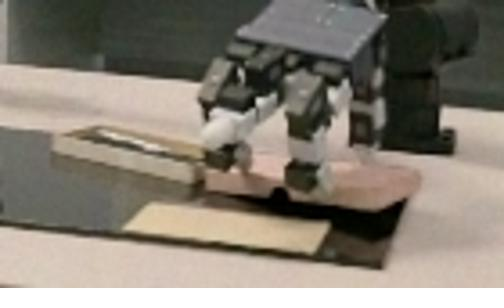

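>>> execute_actions(actions=[[[0,0,0,0,0,0,0.754,0,0.576,0.696,0.754,0,0.576,0.696,0.754,0,0.576,0.696,0.714,0.678,0.226,0.168,0.4,-0.6,0,0,-0.022,0,0,0,0.49,0,-0.54,0.33,0.917,0,0.577,0.7,0.48,0,-0.54,0.33,-0.571,0.678,-0.05,0.15,0.3,-0.85]],[[0,0,0,0,0,0,0.754,0,0.576,0.696,0.754,0,0.576,0.696,0.754,0,0.576,0.696,0.714,0.678,0.226,0.168,0.4,-0.6,0,0,-0.004,0,0,0,0.52,0,-0.53,0.33,0.917,0,0.577,0.7,0.48,0,-0.54,0.33,-0.571,0.678,0.08,0.15,0.2,-0.85]],[[0,0,0,0,0,0,0.754,0,0.576,0.696,0.754,0,0.576,0.696,0.754,0,0.576,0.696,0.714,0.678,0.226,0.168,0.4,-0.6,0,0,0,0,0,0,0.6,0,-0.5,0.34,0.917,0,0.577,0.7,0.54,0,-0.52,0.33,-0.571,0.678,0.2,0.15,0.1,-0.8]]], cameras=["cam_high","cam_low"])

>>> zoom_image(camera="cam_high", region=[180, 130, 380, 250])

>>> zoom_image(camera="cam_low", region=[270, 210, 410, 290])

Scene clock: 3390.37 s.
left_arm: end_effector_position=(+0.2484, +0.2669, +0.4496) hand_goal=(+0.754, +0.000, +0.576, +0.696, +0.754, +0.000, +0.576, +0.696, +0.754, +0.000, +0.576, +0.696, +0.714, +0.678, +0.226, +0.168) hand_measured=(+0.758, +0.004, +0.578, +0.696, +0.758, +0.004, +0.578, +0.696, +0.758, +0.004, +0.578, +0.696, +0.720, +0.678, +0.224, +0.168) hand_current_ma=(+16, +9, +7, +0, +14, +10, +6, +0, +17, +9, +7, +0, +17, -2, -5, +0) hand_state=(goal, goal, goal, goal, goal, goal, goal, goal, goal, goal, goal, goal, goal, goal, goal, goal) hand_current_limit=0.40 hand_speed=-0.60 end_effector_quat_wxyz=(+0.653, +0.126, +0.733, +0.142) | right_arm: end_effector_position=(+0.4284, +0.5550, +0.0664) hand_goal=(+0.600, +0.000, -0.500, +0.340, +0.918, +0.000, +0.578, +0.700, +0.540, +0.000, -0.520, +0.330, -0.570, +0.678, +0.200, +0.150) hand_measured=(+0.586, +0.000, -0.496, +0.344, +0.906, -0.002, +0.574, +0.696, +0.524, +0.000, -0.530, +0.322, -0.568, +0.678, +0.194, +0.152) hand_current_ma=(-57, -2, +17, +12, -56, -4, -14, -12, -74, -3, -38, -28, +9, +1, -30, +8) hand_state=(goal, goal, goal, goal, goal, goal, goal, goal, goal, goal, goal, goal, goal, goal, goal, goal) hand_current_limit=0.10 hand_speed=-0.80 end_effector_quat_wxyz=(+0.324, -0.492, +0.678, -0.440)
Joint positions: left_arm=[1.144 0.583 0.79 -0.437 1.089 -0.983] | right_arm=[1.084 2.078 1.687 -0.797 1.121 -1.985]
Joint torques (N m): left_arm=[-2.9 0.03 13.27 2.56 0.12 0.03] | right_arm=[-0.67 -15.15 8.21 1.2 0.98 0.12]
Heat: left arm: hottest elbow 51 °C; right arm: hottest elbow 34 °C.
Hand target: left_arm +0.2497, +0.2651, +0.4705; +0.659, +0.138, +0.723, +0.155 | right_arm +0.4311, +0.5537, +0.0502; +0.319, -0.493, +0.679, -0.441
Off the commanded pose: left_arm 0.021 m, 2 deg | right_arm 0.016 m, 1 deg.
Step readings (end_effector_position of left_arm | right_arm):
0: (+0.2484, +0.2669, +0.4496) | (+0.4268, +0.5531, +0.0723)
1: (+0.2484, +0.2669, +0.4496) | (+0.4268, +0.5533, +0.0715)
2: (+0.2484, +0.2669, +0.4496) | (+0.4273, +0.5541, +0.0709)
4: (+0.2484, +0.2669, +0.4496) | (+0.4278, +0.5545, +0.0692)
8: (+0.2484, +0.2669, +0.4496) | (+0.4282, +0.5547, +0.0687)
15: (+0.2484, +0.2669, +0.4496) | (+0.4283, +0.5548, +0.0687)
16: (+0.2484, +0.2669, +0.4496) | (+0.4282, +0.5547, +0.0686)
17: (+0.2484, +0.2669, +0.4496) | (+0.4282, +0.5547, +0.0683)
19: (+0.2484, +0.2669, +0.4496) | (+0.4283, +0.5548, +0.0682)
23: (+0.2484, +0.2669, +0.4496) | (+0.4284, +0.5548, +0.0682)
30: (+0.2484, +0.2669, +0.4496) | (+0.4283, +0.5548, +0.0681)
31: (+0.2484, +0.2669, +0.4496) | (+0.4283, +0.5548, +0.0681)
32: (+0.2484, +0.2669, +0.4496) | (+0.4284, +0.5548, +0.0681)
34: (+0.2484, +0.2669, +0.4496) | (+0.4284, +0.5549, +0.0674)
38: (+0.2484, +0.2669, +0.4496) | (+0.4284, +0.5550, +0.0664)
45: (+0.2484, +0.2669, +0.4496) | (+0.4284, +0.5550, +0.0664)
Images, in order (width x height): cam_high 504x504, cam_low 504x504.

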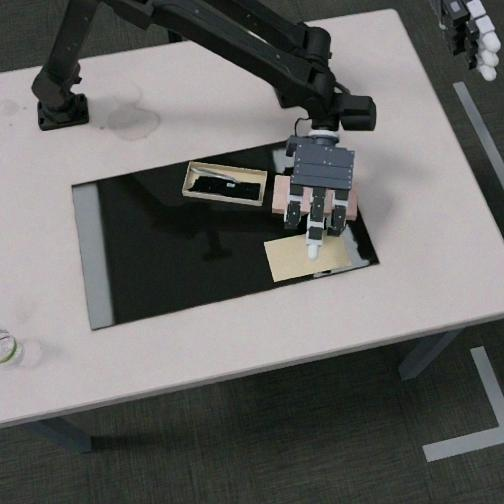

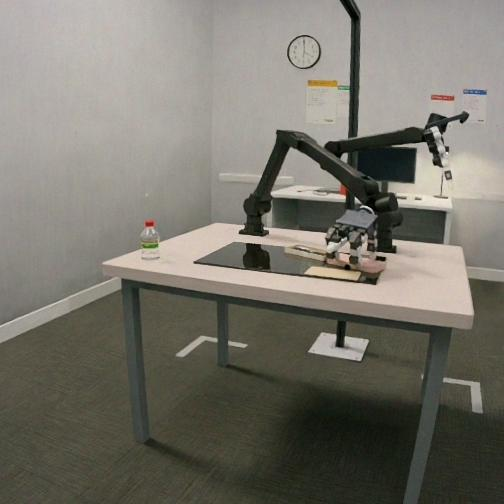

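Scaled by 2.520.

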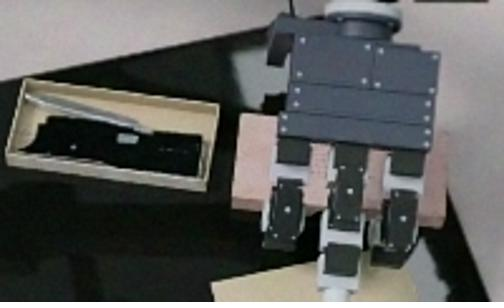

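Scaled by 3.600.

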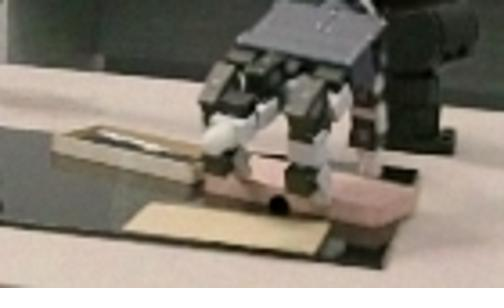

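>>> execute_actions(actions=[[[0,0,0,0,0,0,0.754,0,0.576,0.696,0.754,0,0.576,0.696,0.754,0,0.576,0.696,0.714,0.678,0.226,0.168,0.4,-0.6,0,0,0.01,0,0,0,0.72,0,-0.44,0.348,0.917,0,0.577,0.7,0.72,0,-0.44,0.348,-0.571,0.678,0.28,0.15,0.15,-0.6]]], cameras=["cam_high"])

>>> zoom_image(camera="cam_high", region=[260, 160, 310, 220])

>>> zoom_image(camera="cam_high", region=[320, 160, 370, 230])

>>> zoom_image(camera="cam_high", region=[175, 150, 275, 215])

Scene clock: 3403.10 s.
left_arm: end_effector_position=(+0.2484, +0.2669, +0.4496) hand_goal=(+0.754, +0.000, +0.576, +0.696, +0.754, +0.000, +0.576, +0.696, +0.754, +0.000, +0.576, +0.696, +0.714, +0.678, +0.226, +0.168) hand_measured=(+0.758, +0.004, +0.578, +0.696, +0.758, +0.004, +0.578, +0.696, +0.758, +0.004, +0.578, +0.696, +0.720, +0.678, +0.224, +0.168) hand_current_ma=(+16, +9, +7, +0, +14, +10, +6, +0, +17, +9, +7, +0, +17, -2, -5, +0) hand_state=(goal, goal, goal, goal, goal, goal, goal, goal, goal, goal, goal, goal, goal, goal, goal, goal) hand_current_limit=0.40 hand_speed=-0.60 end_effector_quat_wxyz=(+0.653, +0.126, +0.733, +0.142) | right_arm: end_effector_position=(+0.4284, +0.5550, +0.0661) hand_goal=(+0.720, +0.000, -0.440, +0.348, +0.918, +0.000, +0.578, +0.700, +0.720, +0.000, -0.440, +0.348, -0.570, +0.678, +0.280, +0.150) hand_measured=(+0.706, +0.000, -0.442, +0.346, +0.906, -0.002, +0.574, +0.696, +0.706, +0.000, -0.442, +0.346, -0.568, +0.678, +0.272, +0.152) hand_current_ma=(-65, -2, -9, -8, -56, -4, -14, -12, -65, -3, -8, -10, +9, +1, -37, +8) hand_state=(goal, goal, goal, goal, goal, goal, goal, goal, goal, goal, goal, goal, goal, goal, goal, goal) hand_current_limit=0.15 hand_speed=-0.60 end_effector_quat_wxyz=(+0.324, -0.492, +0.678, -0.440)
Joint positions: left_arm=[1.144 0.583 0.79 -0.437 1.089 -0.983] | right_arm=[1.084 2.079 1.687 -0.797 1.121 -1.985]
Joint torques (N m): left_arm=[-3.37 -0.56 13.33 2.7 0.18 -0.01] | right_arm=[-0.85 -15.97 8.79 0.65 0.99 0.11]
Heat: left arm: hottest elbow 51 °C; right arm: hottest elbow 33 °C.
Hand target: left_arm +0.2497, +0.2651, +0.4705; +0.659, +0.138, +0.723, +0.155 | right_arm +0.4311, +0.5537, +0.0562; +0.319, -0.493, +0.679, -0.441
Off the commanded pose: left_arm 0.021 m, 2 deg | right_arm 0.010 m, 1 deg.
Step readings (end_effector_position of left_arm | right_arm):
0: (+0.2484, +0.2669, +0.4496) | (+0.4284, +0.5550, +0.0664)
1: (+0.2484, +0.2669, +0.4496) | (+0.4284, +0.5550, +0.0664)
2: (+0.2484, +0.2669, +0.4496) | (+0.4284, +0.5550, +0.0664)
4: (+0.2484, +0.2669, +0.4496) | (+0.4284, +0.5550, +0.0661)
8: (+0.2484, +0.2669, +0.4496) | (+0.4284, +0.5550, +0.0661)
15: (+0.2484, +0.2669, +0.4496) | (+0.4284, +0.5550, +0.0661)
Images, in order (width x height): cam_high 504x504.

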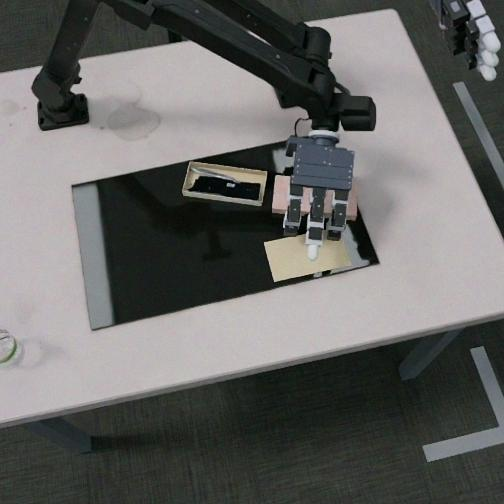

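Scaled by 8.400.

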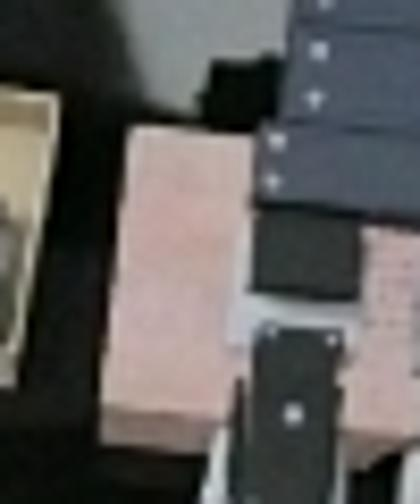

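Scaled by 7.200.

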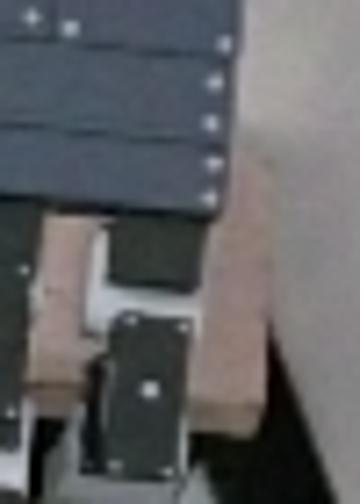

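Scaled by 5.040.

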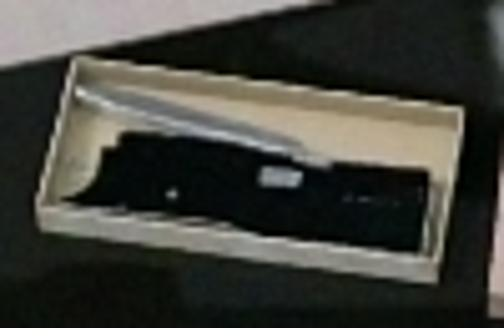

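>>> execute_actions(actions=[[[0,0,0,0,0,0,0.754,0,0.576,0.696,0.754,0,0.576,0.696,0.754,0,0.576,0.696,0.714,0.678,0.226,0.168,0.4,-0.6,0,0,-0.02,0,0,-0.007,0.72,0,-0.44,0.348,0.917,0,0.577,0.7,0.72,0,-0.44,0.348,-0.571,0.678,0.25,0.15,0.15,-0.6]]])

Scene clock: 3445.77 s.
left_arm: end_effector_position=(+0.2484, +0.2669, +0.4496) hand_goal=(+0.754, +0.000, +0.576, +0.696, +0.754, +0.000, +0.576, +0.696, +0.754, +0.000, +0.576, +0.696, +0.714, +0.678, +0.226, +0.168) hand_measured=(+0.758, +0.004, +0.578, +0.696, +0.758, +0.004, +0.578, +0.696, +0.758, +0.004, +0.578, +0.696, +0.720, +0.678, +0.224, +0.168) hand_current_ma=(+16, +9, +7, +0, +14, +10, +6, +0, +17, +9, +7, +0, +17, -2, -5, +0) hand_state=(goal, goal, goal, goal, goal, goal, goal, goal, goal, goal, goal, goal, goal, goal, goal, goal) hand_current_limit=0.40 hand_speed=-0.60 end_effector_quat_wxyz=(+0.653, +0.126, +0.733, +0.142) | right_arm: end_effector_position=(+0.4288, +0.5526, +0.0536) hand_goal=(+0.720, +0.000, -0.440, +0.348, +0.918, +0.000, +0.578, +0.700, +0.720, +0.000, -0.440, +0.348, -0.570, +0.678, +0.250, +0.150) hand_measured=(+0.710, +0.000, -0.456, +0.338, +0.904, -0.002, +0.574, +0.696, +0.706, +0.000, -0.442, +0.346, -0.568, +0.678, +0.250, +0.152) hand_current_ma=(-41, -3, -64, -41, -58, -4, -14, -12, -61, -3, -8, -10, +6, +1, +0, +7) hand_state=(goal, goal, goal, goal, goal, goal, goal, goal, goal, goal, goal, goal, goal, goal, goal, goal) hand_current_limit=0.15 hand_speed=-0.60 end_effector_quat_wxyz=(+0.320, -0.483, +0.683, -0.444)
Joint positions: left_arm=[1.144 0.583 0.79 -0.437 1.089 -0.983] | right_arm=[1.084 2.099 1.687 -0.815 1.132 -1.938]
Joint torques (N m): left_arm=[-2.73 -0.62 13.11 2.58 0.14 -0.03] | right_arm=[-0.56 -15.68 9.76 0.1 0.89 0.19]
Heat: left arm: hottest elbow 51 °C; right arm: hottest elbow 33 °C.
Hand target: left_arm +0.2497, +0.2651, +0.4705; +0.659, +0.138, +0.723, +0.155 | right_arm +0.4312, +0.5537, +0.0442; +0.314, -0.485, +0.684, -0.445
Off the commanded pose: left_arm 0.021 m, 2 deg | right_arm 0.010 m, 1 deg.
Step readings (end_effector_position of left_arm | right_arm):
0: (+0.2484, +0.2669, +0.4496) | (+0.4284, +0.5550, +0.0661)
1: (+0.2484, +0.2669, +0.4496) | (+0.4284, +0.5548, +0.0652)
2: (+0.2484, +0.2669, +0.4496) | (+0.4286, +0.5544, +0.0641)
4: (+0.2484, +0.2669, +0.4496) | (+0.4284, +0.5539, +0.0610)
8: (+0.2484, +0.2669, +0.4496) | (+0.4289, +0.5526, +0.0537)
15: (+0.2484, +0.2669, +0.4496) | (+0.4288, +0.5526, +0.0536)

>>> execute_actions(actions=[[[0,0,0,0,0,0,0.754,0,0.576,0.696,0.754,0,0.576,0.696,0.754,0,0.576,0.696,0.714,0.678,0.226,0.168,0.4,-0.6,0,0.001,0.03,0,0,0,0.72,0,-0.44,0.348,0.917,0,0.577,0.7,0.72,0,-0.44,0.348,-0.571,0.678,0.25,0.15,0.15,-0.6]]])

Scene clock: 3455.13 s.
left_arm: end_effector_position=(+0.2484, +0.2669, +0.4496) hand_goal=(+0.754, +0.000, +0.576, +0.696, +0.754, +0.000, +0.576, +0.696, +0.754, +0.000, +0.576, +0.696, +0.714, +0.678, +0.226, +0.168) hand_measured=(+0.758, +0.004, +0.578, +0.696, +0.758, +0.004, +0.578, +0.696, +0.758, +0.004, +0.578, +0.696, +0.720, +0.678, +0.224, +0.168) hand_current_ma=(+16, +9, +7, +0, +14, +10, +6, +0, +17, +9, +7, +0, +17, -2, -5, +0) hand_state=(goal, goal, goal, goal, goal, goal, goal, goal, goal, goal, goal, goal, goal, goal, goal, goal) hand_current_limit=0.40 hand_speed=-0.60 end_effector_quat_wxyz=(+0.653, +0.126, +0.733, +0.142) | right_arm: end_effector_position=(+0.4268, +0.5489, +0.0533) hand_goal=(+0.720, +0.000, -0.440, +0.348, +0.918, +0.000, +0.578, +0.700, +0.720, +0.000, -0.440, +0.348, -0.570, +0.678, +0.250, +0.150) hand_measured=(+0.714, +0.002, -0.456, +0.338, +0.904, -0.002, +0.574, +0.696, +0.706, +0.000, -0.442, +0.346, -0.568, +0.678, +0.250, +0.152) hand_current_ma=(-23, +6, -64, -41, -58, -4, -14, -12, -61, -3, -8, -10, +6, +1, +0, +7) hand_state=(goal, goal, goal, goal, goal, goal, goal, goal, goal, goal, goal, goal, goal, goal, goal, goal) hand_current_limit=0.15 hand_speed=-0.60 end_effector_quat_wxyz=(+0.313, -0.486, +0.683, -0.447)
Joint positions: left_arm=[1.144 0.583 0.79 -0.437 1.089 -0.983] | right_arm=[1.084 2.099 1.69 -0.846 1.132 -1.926]
Joint torques (N m): left_arm=[-2.43 -0.38 13.2 2.55 0.21 0.01] | right_arm=[-0.5 -16.85 11.22 -0.18 0.89 0.02]
Heat: left arm: hottest elbow 51 °C; right arm: hottest elbow 33 °C.
Hand target: left_arm +0.2497, +0.2651, +0.4705; +0.659, +0.138, +0.723, +0.155 | right_arm +0.4312, +0.5543, +0.0623; +0.314, -0.485, +0.684, -0.445
Off the commanded pose: left_arm 0.021 m, 2 deg | right_arm 0.011 m, 0 deg.
Step readings (end_effector_position of left_arm | right_arm):
0: (+0.2484, +0.2669, +0.4496) | (+0.4288, +0.5526, +0.0536)
1: (+0.2484, +0.2669, +0.4496) | (+0.4284, +0.5520, +0.0535)
2: (+0.2484, +0.2669, +0.4496) | (+0.4278, +0.5508, +0.0534)
4: (+0.2484, +0.2669, +0.4496) | (+0.4271, +0.5495, +0.0532)
8: (+0.2484, +0.2669, +0.4496) | (+0.4268, +0.5489, +0.0533)
15: (+0.2484, +0.2669, +0.4496) | (+0.4267, +0.5488, +0.0533)

>>> execute_actions(actions=[[[0,0,0,0,0,0,0.754,0,0.576,0.696,0.754,0,0.576,0.696,0.754,0,0.576,0.696,0.714,0.678,0.226,0.168,0.4,-0.6,0.004,0.006,0.012,0,0,0,0.72,0,-0.44,0.348,0.917,0,0.577,0.7,0.72,0,-0.44,0.348,-0.571,0.678,0.25,0.15,0.15,-0.6]]])

Scene clock: 3462.17 s.
left_arm: end_effector_position=(+0.2484, +0.2669, +0.4496) hand_goal=(+0.754, +0.000, +0.576, +0.696, +0.754, +0.000, +0.576, +0.696, +0.754, +0.000, +0.576, +0.696, +0.714, +0.678, +0.226, +0.168) hand_measured=(+0.758, +0.004, +0.578, +0.696, +0.758, +0.004, +0.578, +0.696, +0.758, +0.004, +0.578, +0.696, +0.720, +0.678, +0.224, +0.168) hand_current_ma=(+16, +9, +7, +0, +14, +10, +6, +0, +17, +9, +7, +0, +17, -2, -5, +0) hand_state=(goal, goal, goal, goal, goal, goal, goal, goal, goal, goal, goal, goal, goal, goal, goal, goal) hand_current_limit=0.40 hand_speed=-0.60 end_effector_quat_wxyz=(+0.653, +0.126, +0.733, +0.142) | right_arm: end_effector_position=(+0.4255, +0.5475, +0.0559) hand_goal=(+0.720, +0.000, -0.440, +0.348, +0.918, +0.000, +0.578, +0.700, +0.720, +0.000, -0.440, +0.348, -0.570, +0.678, +0.250, +0.150) hand_measured=(+0.714, +0.002, -0.442, +0.346, +0.904, -0.002, +0.574, +0.696, +0.706, +0.000, -0.442, +0.346, -0.568, +0.678, +0.250, +0.152) hand_current_ma=(-22, +6, -10, -9, -58, -4, -14, -12, -61, -3, -8, -10, +6, +1, +0, +7) hand_state=(goal, goal, goal, goal, goal, goal, goal, goal, goal, goal, goal, goal, goal, goal, goal, goal) hand_current_limit=0.15 hand_speed=-0.60 end_effector_quat_wxyz=(+0.307, -0.490, +0.681, -0.449)
Joint positions: left_arm=[1.144 0.583 0.79 -0.437 1.089 -0.983] | right_arm=[1.084 2.099 1.702 -0.873 1.129 -1.926]
Joint torques (N m): left_arm=[-2.73 -1.2 13.19 2.3 0.2 -0.03] | right_arm=[-0.79 -16.97 12.38 -0.03 1.02 0.02]
Heat: left arm: hottest elbow 51 °C; right arm: hottest elbow 33 °C.
Hand target: left_arm +0.2497, +0.2651, +0.4705; +0.659, +0.138, +0.723, +0.155 | right_arm +0.4335, +0.5579, +0.0694; +0.314, -0.485, +0.684, -0.445
Off the commanded pose: left_arm 0.021 m, 2 deg | right_arm 0.019 m, 1 deg.
Step readings (end_effector_position of left_arm | right_arm):
0: (+0.2484, +0.2669, +0.4496) | (+0.4268, +0.5489, +0.0533)
1: (+0.2484, +0.2669, +0.4496) | (+0.4269, +0.5492, +0.0542)
2: (+0.2484, +0.2669, +0.4496) | (+0.4268, +0.5494, +0.0554)
4: (+0.2484, +0.2669, +0.4496) | (+0.4262, +0.5486, +0.0558)
8: (+0.2484, +0.2669, +0.4496) | (+0.4257, +0.5478, +0.0561)
15: (+0.2484, +0.2669, +0.4496) | (+0.4255, +0.5475, +0.0559)

>>> execute_actions(actions=[[[0,0,0,0,0,0,0.754,0,0.576,0.696,0.754,0,0.576,0.696,0.754,0,0.576,0.696,0.714,0.678,0.226,0.168,0.4,-0.6,0.005,0.011,-0.003,0,0,0,0.72,0,-0.44,0.348,0.917,0,0.577,0.7,0.72,0,-0.44,0.348,-0.571,0.678,0.25,0.15,0.15,-0.6]]])

Scene clock: 3472.00 s.
left_arm: end_effector_position=(+0.2484, +0.2669, +0.4496) hand_goal=(+0.754, +0.000, +0.576, +0.696, +0.754, +0.000, +0.576, +0.696, +0.754, +0.000, +0.576, +0.696, +0.714, +0.678, +0.226, +0.168) hand_measured=(+0.758, +0.004, +0.578, +0.696, +0.758, +0.004, +0.578, +0.696, +0.758, +0.004, +0.578, +0.696, +0.720, +0.678, +0.224, +0.168) hand_current_ma=(+16, +9, +7, +0, +14, +10, +6, +0, +17, +9, +7, +0, +17, -2, -5, +0) hand_state=(goal, goal, goal, goal, goal, goal, goal, goal, goal, goal, goal, goal, goal, goal, goal, goal) hand_current_limit=0.40 hand_speed=-0.60 end_effector_quat_wxyz=(+0.653, +0.126, +0.733, +0.142) | right_arm: end_effector_position=(+0.4295, +0.5551, +0.0627) hand_goal=(+0.720, +0.000, -0.440, +0.348, +0.918, +0.000, +0.578, +0.700, +0.720, +0.000, -0.440, +0.348, -0.570, +0.678, +0.250, +0.150) hand_measured=(+0.714, +0.002, -0.442, +0.346, +0.904, -0.002, +0.574, +0.696, +0.706, +0.000, -0.442, +0.346, -0.568, +0.678, +0.250, +0.152) hand_current_ma=(-22, +6, -10, -9, -58, -4, -14, -12, -61, -3, -8, -10, +5, +1, +0, +7) hand_state=(goal, goal, goal, goal, goal, goal, goal, goal, goal, goal, goal, goal, goal, goal, goal, goal) hand_current_limit=0.15 hand_speed=-0.60 end_effector_quat_wxyz=(+0.311, -0.488, +0.682, -0.447)
Joint positions: left_arm=[1.144 0.583 0.79 -0.437 1.089 -0.983] | right_arm=[1.084 2.108 1.734 -0.884 1.129 -1.927]
Joint torques (N m): left_arm=[-3.19 -0.62 13.24 2.52 0.17 0.02] | right_arm=[-0.67 -15.97 12.45 0.03 1.04 0.03]
Heat: left arm: hottest elbow 51 °C; right arm: hottest elbow 33 °C.
Hand target: left_arm +0.2497, +0.2651, +0.4705; +0.659, +0.138, +0.723, +0.155 | right_arm +0.4366, +0.5645, +0.0678; +0.314, -0.485, +0.684, -0.445
Off the commanded pose: left_arm 0.021 m, 2 deg | right_arm 0.013 m, 1 deg.
Step readings (end_effector_position of left_arm | right_arm):
0: (+0.2484, +0.2669, +0.4496) | (+0.4255, +0.5475, +0.0559)
1: (+0.2484, +0.2669, +0.4496) | (+0.4259, +0.5482, +0.0569)
2: (+0.2484, +0.2669, +0.4496) | (+0.4263, +0.5490, +0.0570)
4: (+0.2484, +0.2669, +0.4496) | (+0.4280, +0.5522, +0.0588)
8: (+0.2484, +0.2669, +0.4496) | (+0.4296, +0.5552, +0.0624)
15: (+0.2484, +0.2669, +0.4496) | (+0.4296, +0.5552, +0.0628)

>>> execute_actions(actions=[[[0,0,0,0,0,0,0.754,0,0.576,0.696,0.754,0,0.576,0.696,0.754,0,0.576,0.696,0.714,0.678,0.226,0.168,0.4,-0.6,-0.003,-0.005,-0.015,0,0,0,0.72,0,-0.44,0.348,0.917,0,0.577,0.7,0.72,0,-0.44,0.348,-0.571,0.678,0.25,0.15,0.15,-0.6]]])

Scene clock: 3480.23 s.
left_arm: end_effector_position=(+0.2484, +0.2669, +0.4496) hand_goal=(+0.754, +0.000, +0.576, +0.696, +0.754, +0.000, +0.576, +0.696, +0.754, +0.000, +0.576, +0.696, +0.714, +0.678, +0.226, +0.168) hand_measured=(+0.758, +0.004, +0.578, +0.696, +0.758, +0.004, +0.578, +0.696, +0.758, +0.004, +0.578, +0.696, +0.720, +0.678, +0.224, +0.168) hand_current_ma=(+16, +9, +7, +0, +14, +10, +6, +0, +17, +9, +7, +0, +17, -2, -5, +0) hand_state=(goal, goal, goal, goal, goal, goal, goal, goal, goal, goal, goal, goal, goal, goal, goal, goal) hand_current_limit=0.40 hand_speed=-0.60 end_effector_quat_wxyz=(+0.653, +0.126, +0.733, +0.142) | right_arm: end_effector_position=(+0.4295, +0.5550, +0.0620) hand_goal=(+0.720, +0.000, -0.440, +0.348, +0.918, +0.000, +0.578, +0.700, +0.720, +0.000, -0.440, +0.348, -0.570, +0.678, +0.250, +0.150) hand_measured=(+0.714, +0.002, -0.442, +0.346, +0.904, -0.002, +0.574, +0.696, +0.706, +0.000, -0.442, +0.346, -0.568, +0.678, +0.250, +0.152) hand_current_ma=(-22, +6, -10, -9, -58, -4, -14, -12, -61, -3, -8, -10, +5, +1, +0, +7) hand_state=(goal, goal, goal, goal, goal, goal, goal, goal, goal, goal, goal, goal, goal, goal, goal, goal) hand_current_limit=0.15 hand_speed=-0.60 end_effector_quat_wxyz=(+0.311, -0.488, +0.682, -0.447)
Joint positions: left_arm=[1.144 0.583 0.79 -0.437 1.089 -0.983] | right_arm=[1.084 2.109 1.734 -0.884 1.129 -1.927]
Joint torques (N m): left_arm=[-2.84 -1.26 13.26 2.66 0.18 -0.03] | right_arm=[-0.56 -16.21 10.35 0.7 1.04 0.05]
Heat: left arm: hottest elbow 51 °C; right arm: hottest elbow 33 °C.
Hand target: left_arm +0.2497, +0.2651, +0.4705; +0.659, +0.138, +0.723, +0.155 | right_arm +0.4348, +0.5615, +0.0586; +0.314, -0.485, +0.684, -0.445
Off the commanded pose: left_arm 0.021 m, 2 deg | right_arm 0.009 m, 1 deg.
Step readings (end_effector_position of left_arm | right_arm):
0: (+0.2484, +0.2669, +0.4496) | (+0.4295, +0.5551, +0.0627)
1: (+0.2484, +0.2669, +0.4496) | (+0.4295, +0.5551, +0.0625)
2: (+0.2484, +0.2669, +0.4496) | (+0.4295, +0.5551, +0.0625)
4: (+0.2484, +0.2669, +0.4496) | (+0.4295, +0.5551, +0.0625)
8: (+0.2484, +0.2669, +0.4496) | (+0.4295, +0.5550, +0.0622)
15: (+0.2484, +0.2669, +0.4496) | (+0.4295, +0.5550, +0.0620)

>>> execute_actions(actions=[[[0,0,0,0,0,0,0.754,0,0.576,0.696,0.754,0,0.576,0.696,0.754,0,0.576,0.696,0.714,0.678,0.226,0.168,0.4,-0.6,-0.002,-0.003,-0.008,0,0,0,0.64,0,-0.48,0.34,0.917,0,0.577,0.7,0.62,0,-0.48,0.34,-0.571,0.678,0.19,0.15,0.1,-0.7]]])

Scene clock: 3497.07 s.
left_arm: end_effector_position=(+0.2484, +0.2669, +0.4496) hand_goal=(+0.754, +0.000, +0.576, +0.696, +0.754, +0.000, +0.576, +0.696, +0.754, +0.000, +0.576, +0.696, +0.714, +0.678, +0.226, +0.168) hand_measured=(+0.758, +0.004, +0.578, +0.696, +0.758, +0.004, +0.578, +0.696, +0.758, +0.004, +0.578, +0.696, +0.720, +0.678, +0.224, +0.168) hand_current_ma=(+16, +9, +7, +0, +14, +10, +6, +0, +17, +9, +7, +0, +17, -2, -5, +0) hand_state=(goal, goal, goal, goal, goal, goal, goal, goal, goal, goal, goal, goal, goal, goal, goal, goal) hand_current_limit=0.40 hand_speed=-0.60 end_effector_quat_wxyz=(+0.653, +0.126, +0.733, +0.142) | right_arm: end_effector_position=(+0.4302, +0.5565, +0.0624) hand_goal=(+0.640, +0.000, -0.480, +0.340, +0.918, +0.000, +0.578, +0.700, +0.620, +0.000, -0.480, +0.340, -0.570, +0.678, +0.190, +0.150) hand_measured=(+0.636, +0.002, -0.476, +0.342, +0.904, -0.002, +0.574, +0.696, +0.616, +0.000, -0.476, +0.344, -0.568, +0.678, +0.190, +0.152) hand_current_ma=(-14, +6, +14, +11, -58, -4, -14, -12, -14, -3, +12, +11, +5, +1, +3, +7) hand_state=(goal, goal, goal, goal, goal, goal, goal, goal, goal, goal, goal, goal, goal, goal, goal, goal) hand_current_limit=0.10 hand_speed=-0.70 end_effector_quat_wxyz=(+0.314, -0.486, +0.683, -0.445)
Joint positions: left_arm=[1.144 0.583 0.79 -0.437 1.089 -0.983] | right_arm=[1.084 2.109 1.734 -0.876 1.128 -1.927]
Joint torques (N m): left_arm=[-2.78 -0.56 13.18 2.58 0.15 -0.04] | right_arm=[-0.44 -15.97 9.22 1.02 1.07 0.04]
Heat: left arm: hottest elbow 51 °C; right arm: hottest elbow 33 °C.
Hand target: left_arm +0.2497, +0.2651, +0.4705; +0.659, +0.138, +0.723, +0.155 | right_arm +0.4336, +0.5597, +0.0538; +0.314, -0.485, +0.684, -0.445
Off the commanded pose: left_arm 0.021 m, 2 deg | right_arm 0.010 m, 0 deg.
Step readings (end_effector_position of left_arm | right_arm):
0: (+0.2484, +0.2669, +0.4496) | (+0.4295, +0.5550, +0.0620)
1: (+0.2484, +0.2669, +0.4496) | (+0.4296, +0.5552, +0.0620)
2: (+0.2484, +0.2669, +0.4496) | (+0.4299, +0.5557, +0.0622)
4: (+0.2484, +0.2669, +0.4496) | (+0.4301, +0.5563, +0.0623)
8: (+0.2484, +0.2669, +0.4496) | (+0.4302, +0.5565, +0.0624)
15: (+0.2484, +0.2669, +0.4496) | (+0.4302, +0.5565, +0.0624)


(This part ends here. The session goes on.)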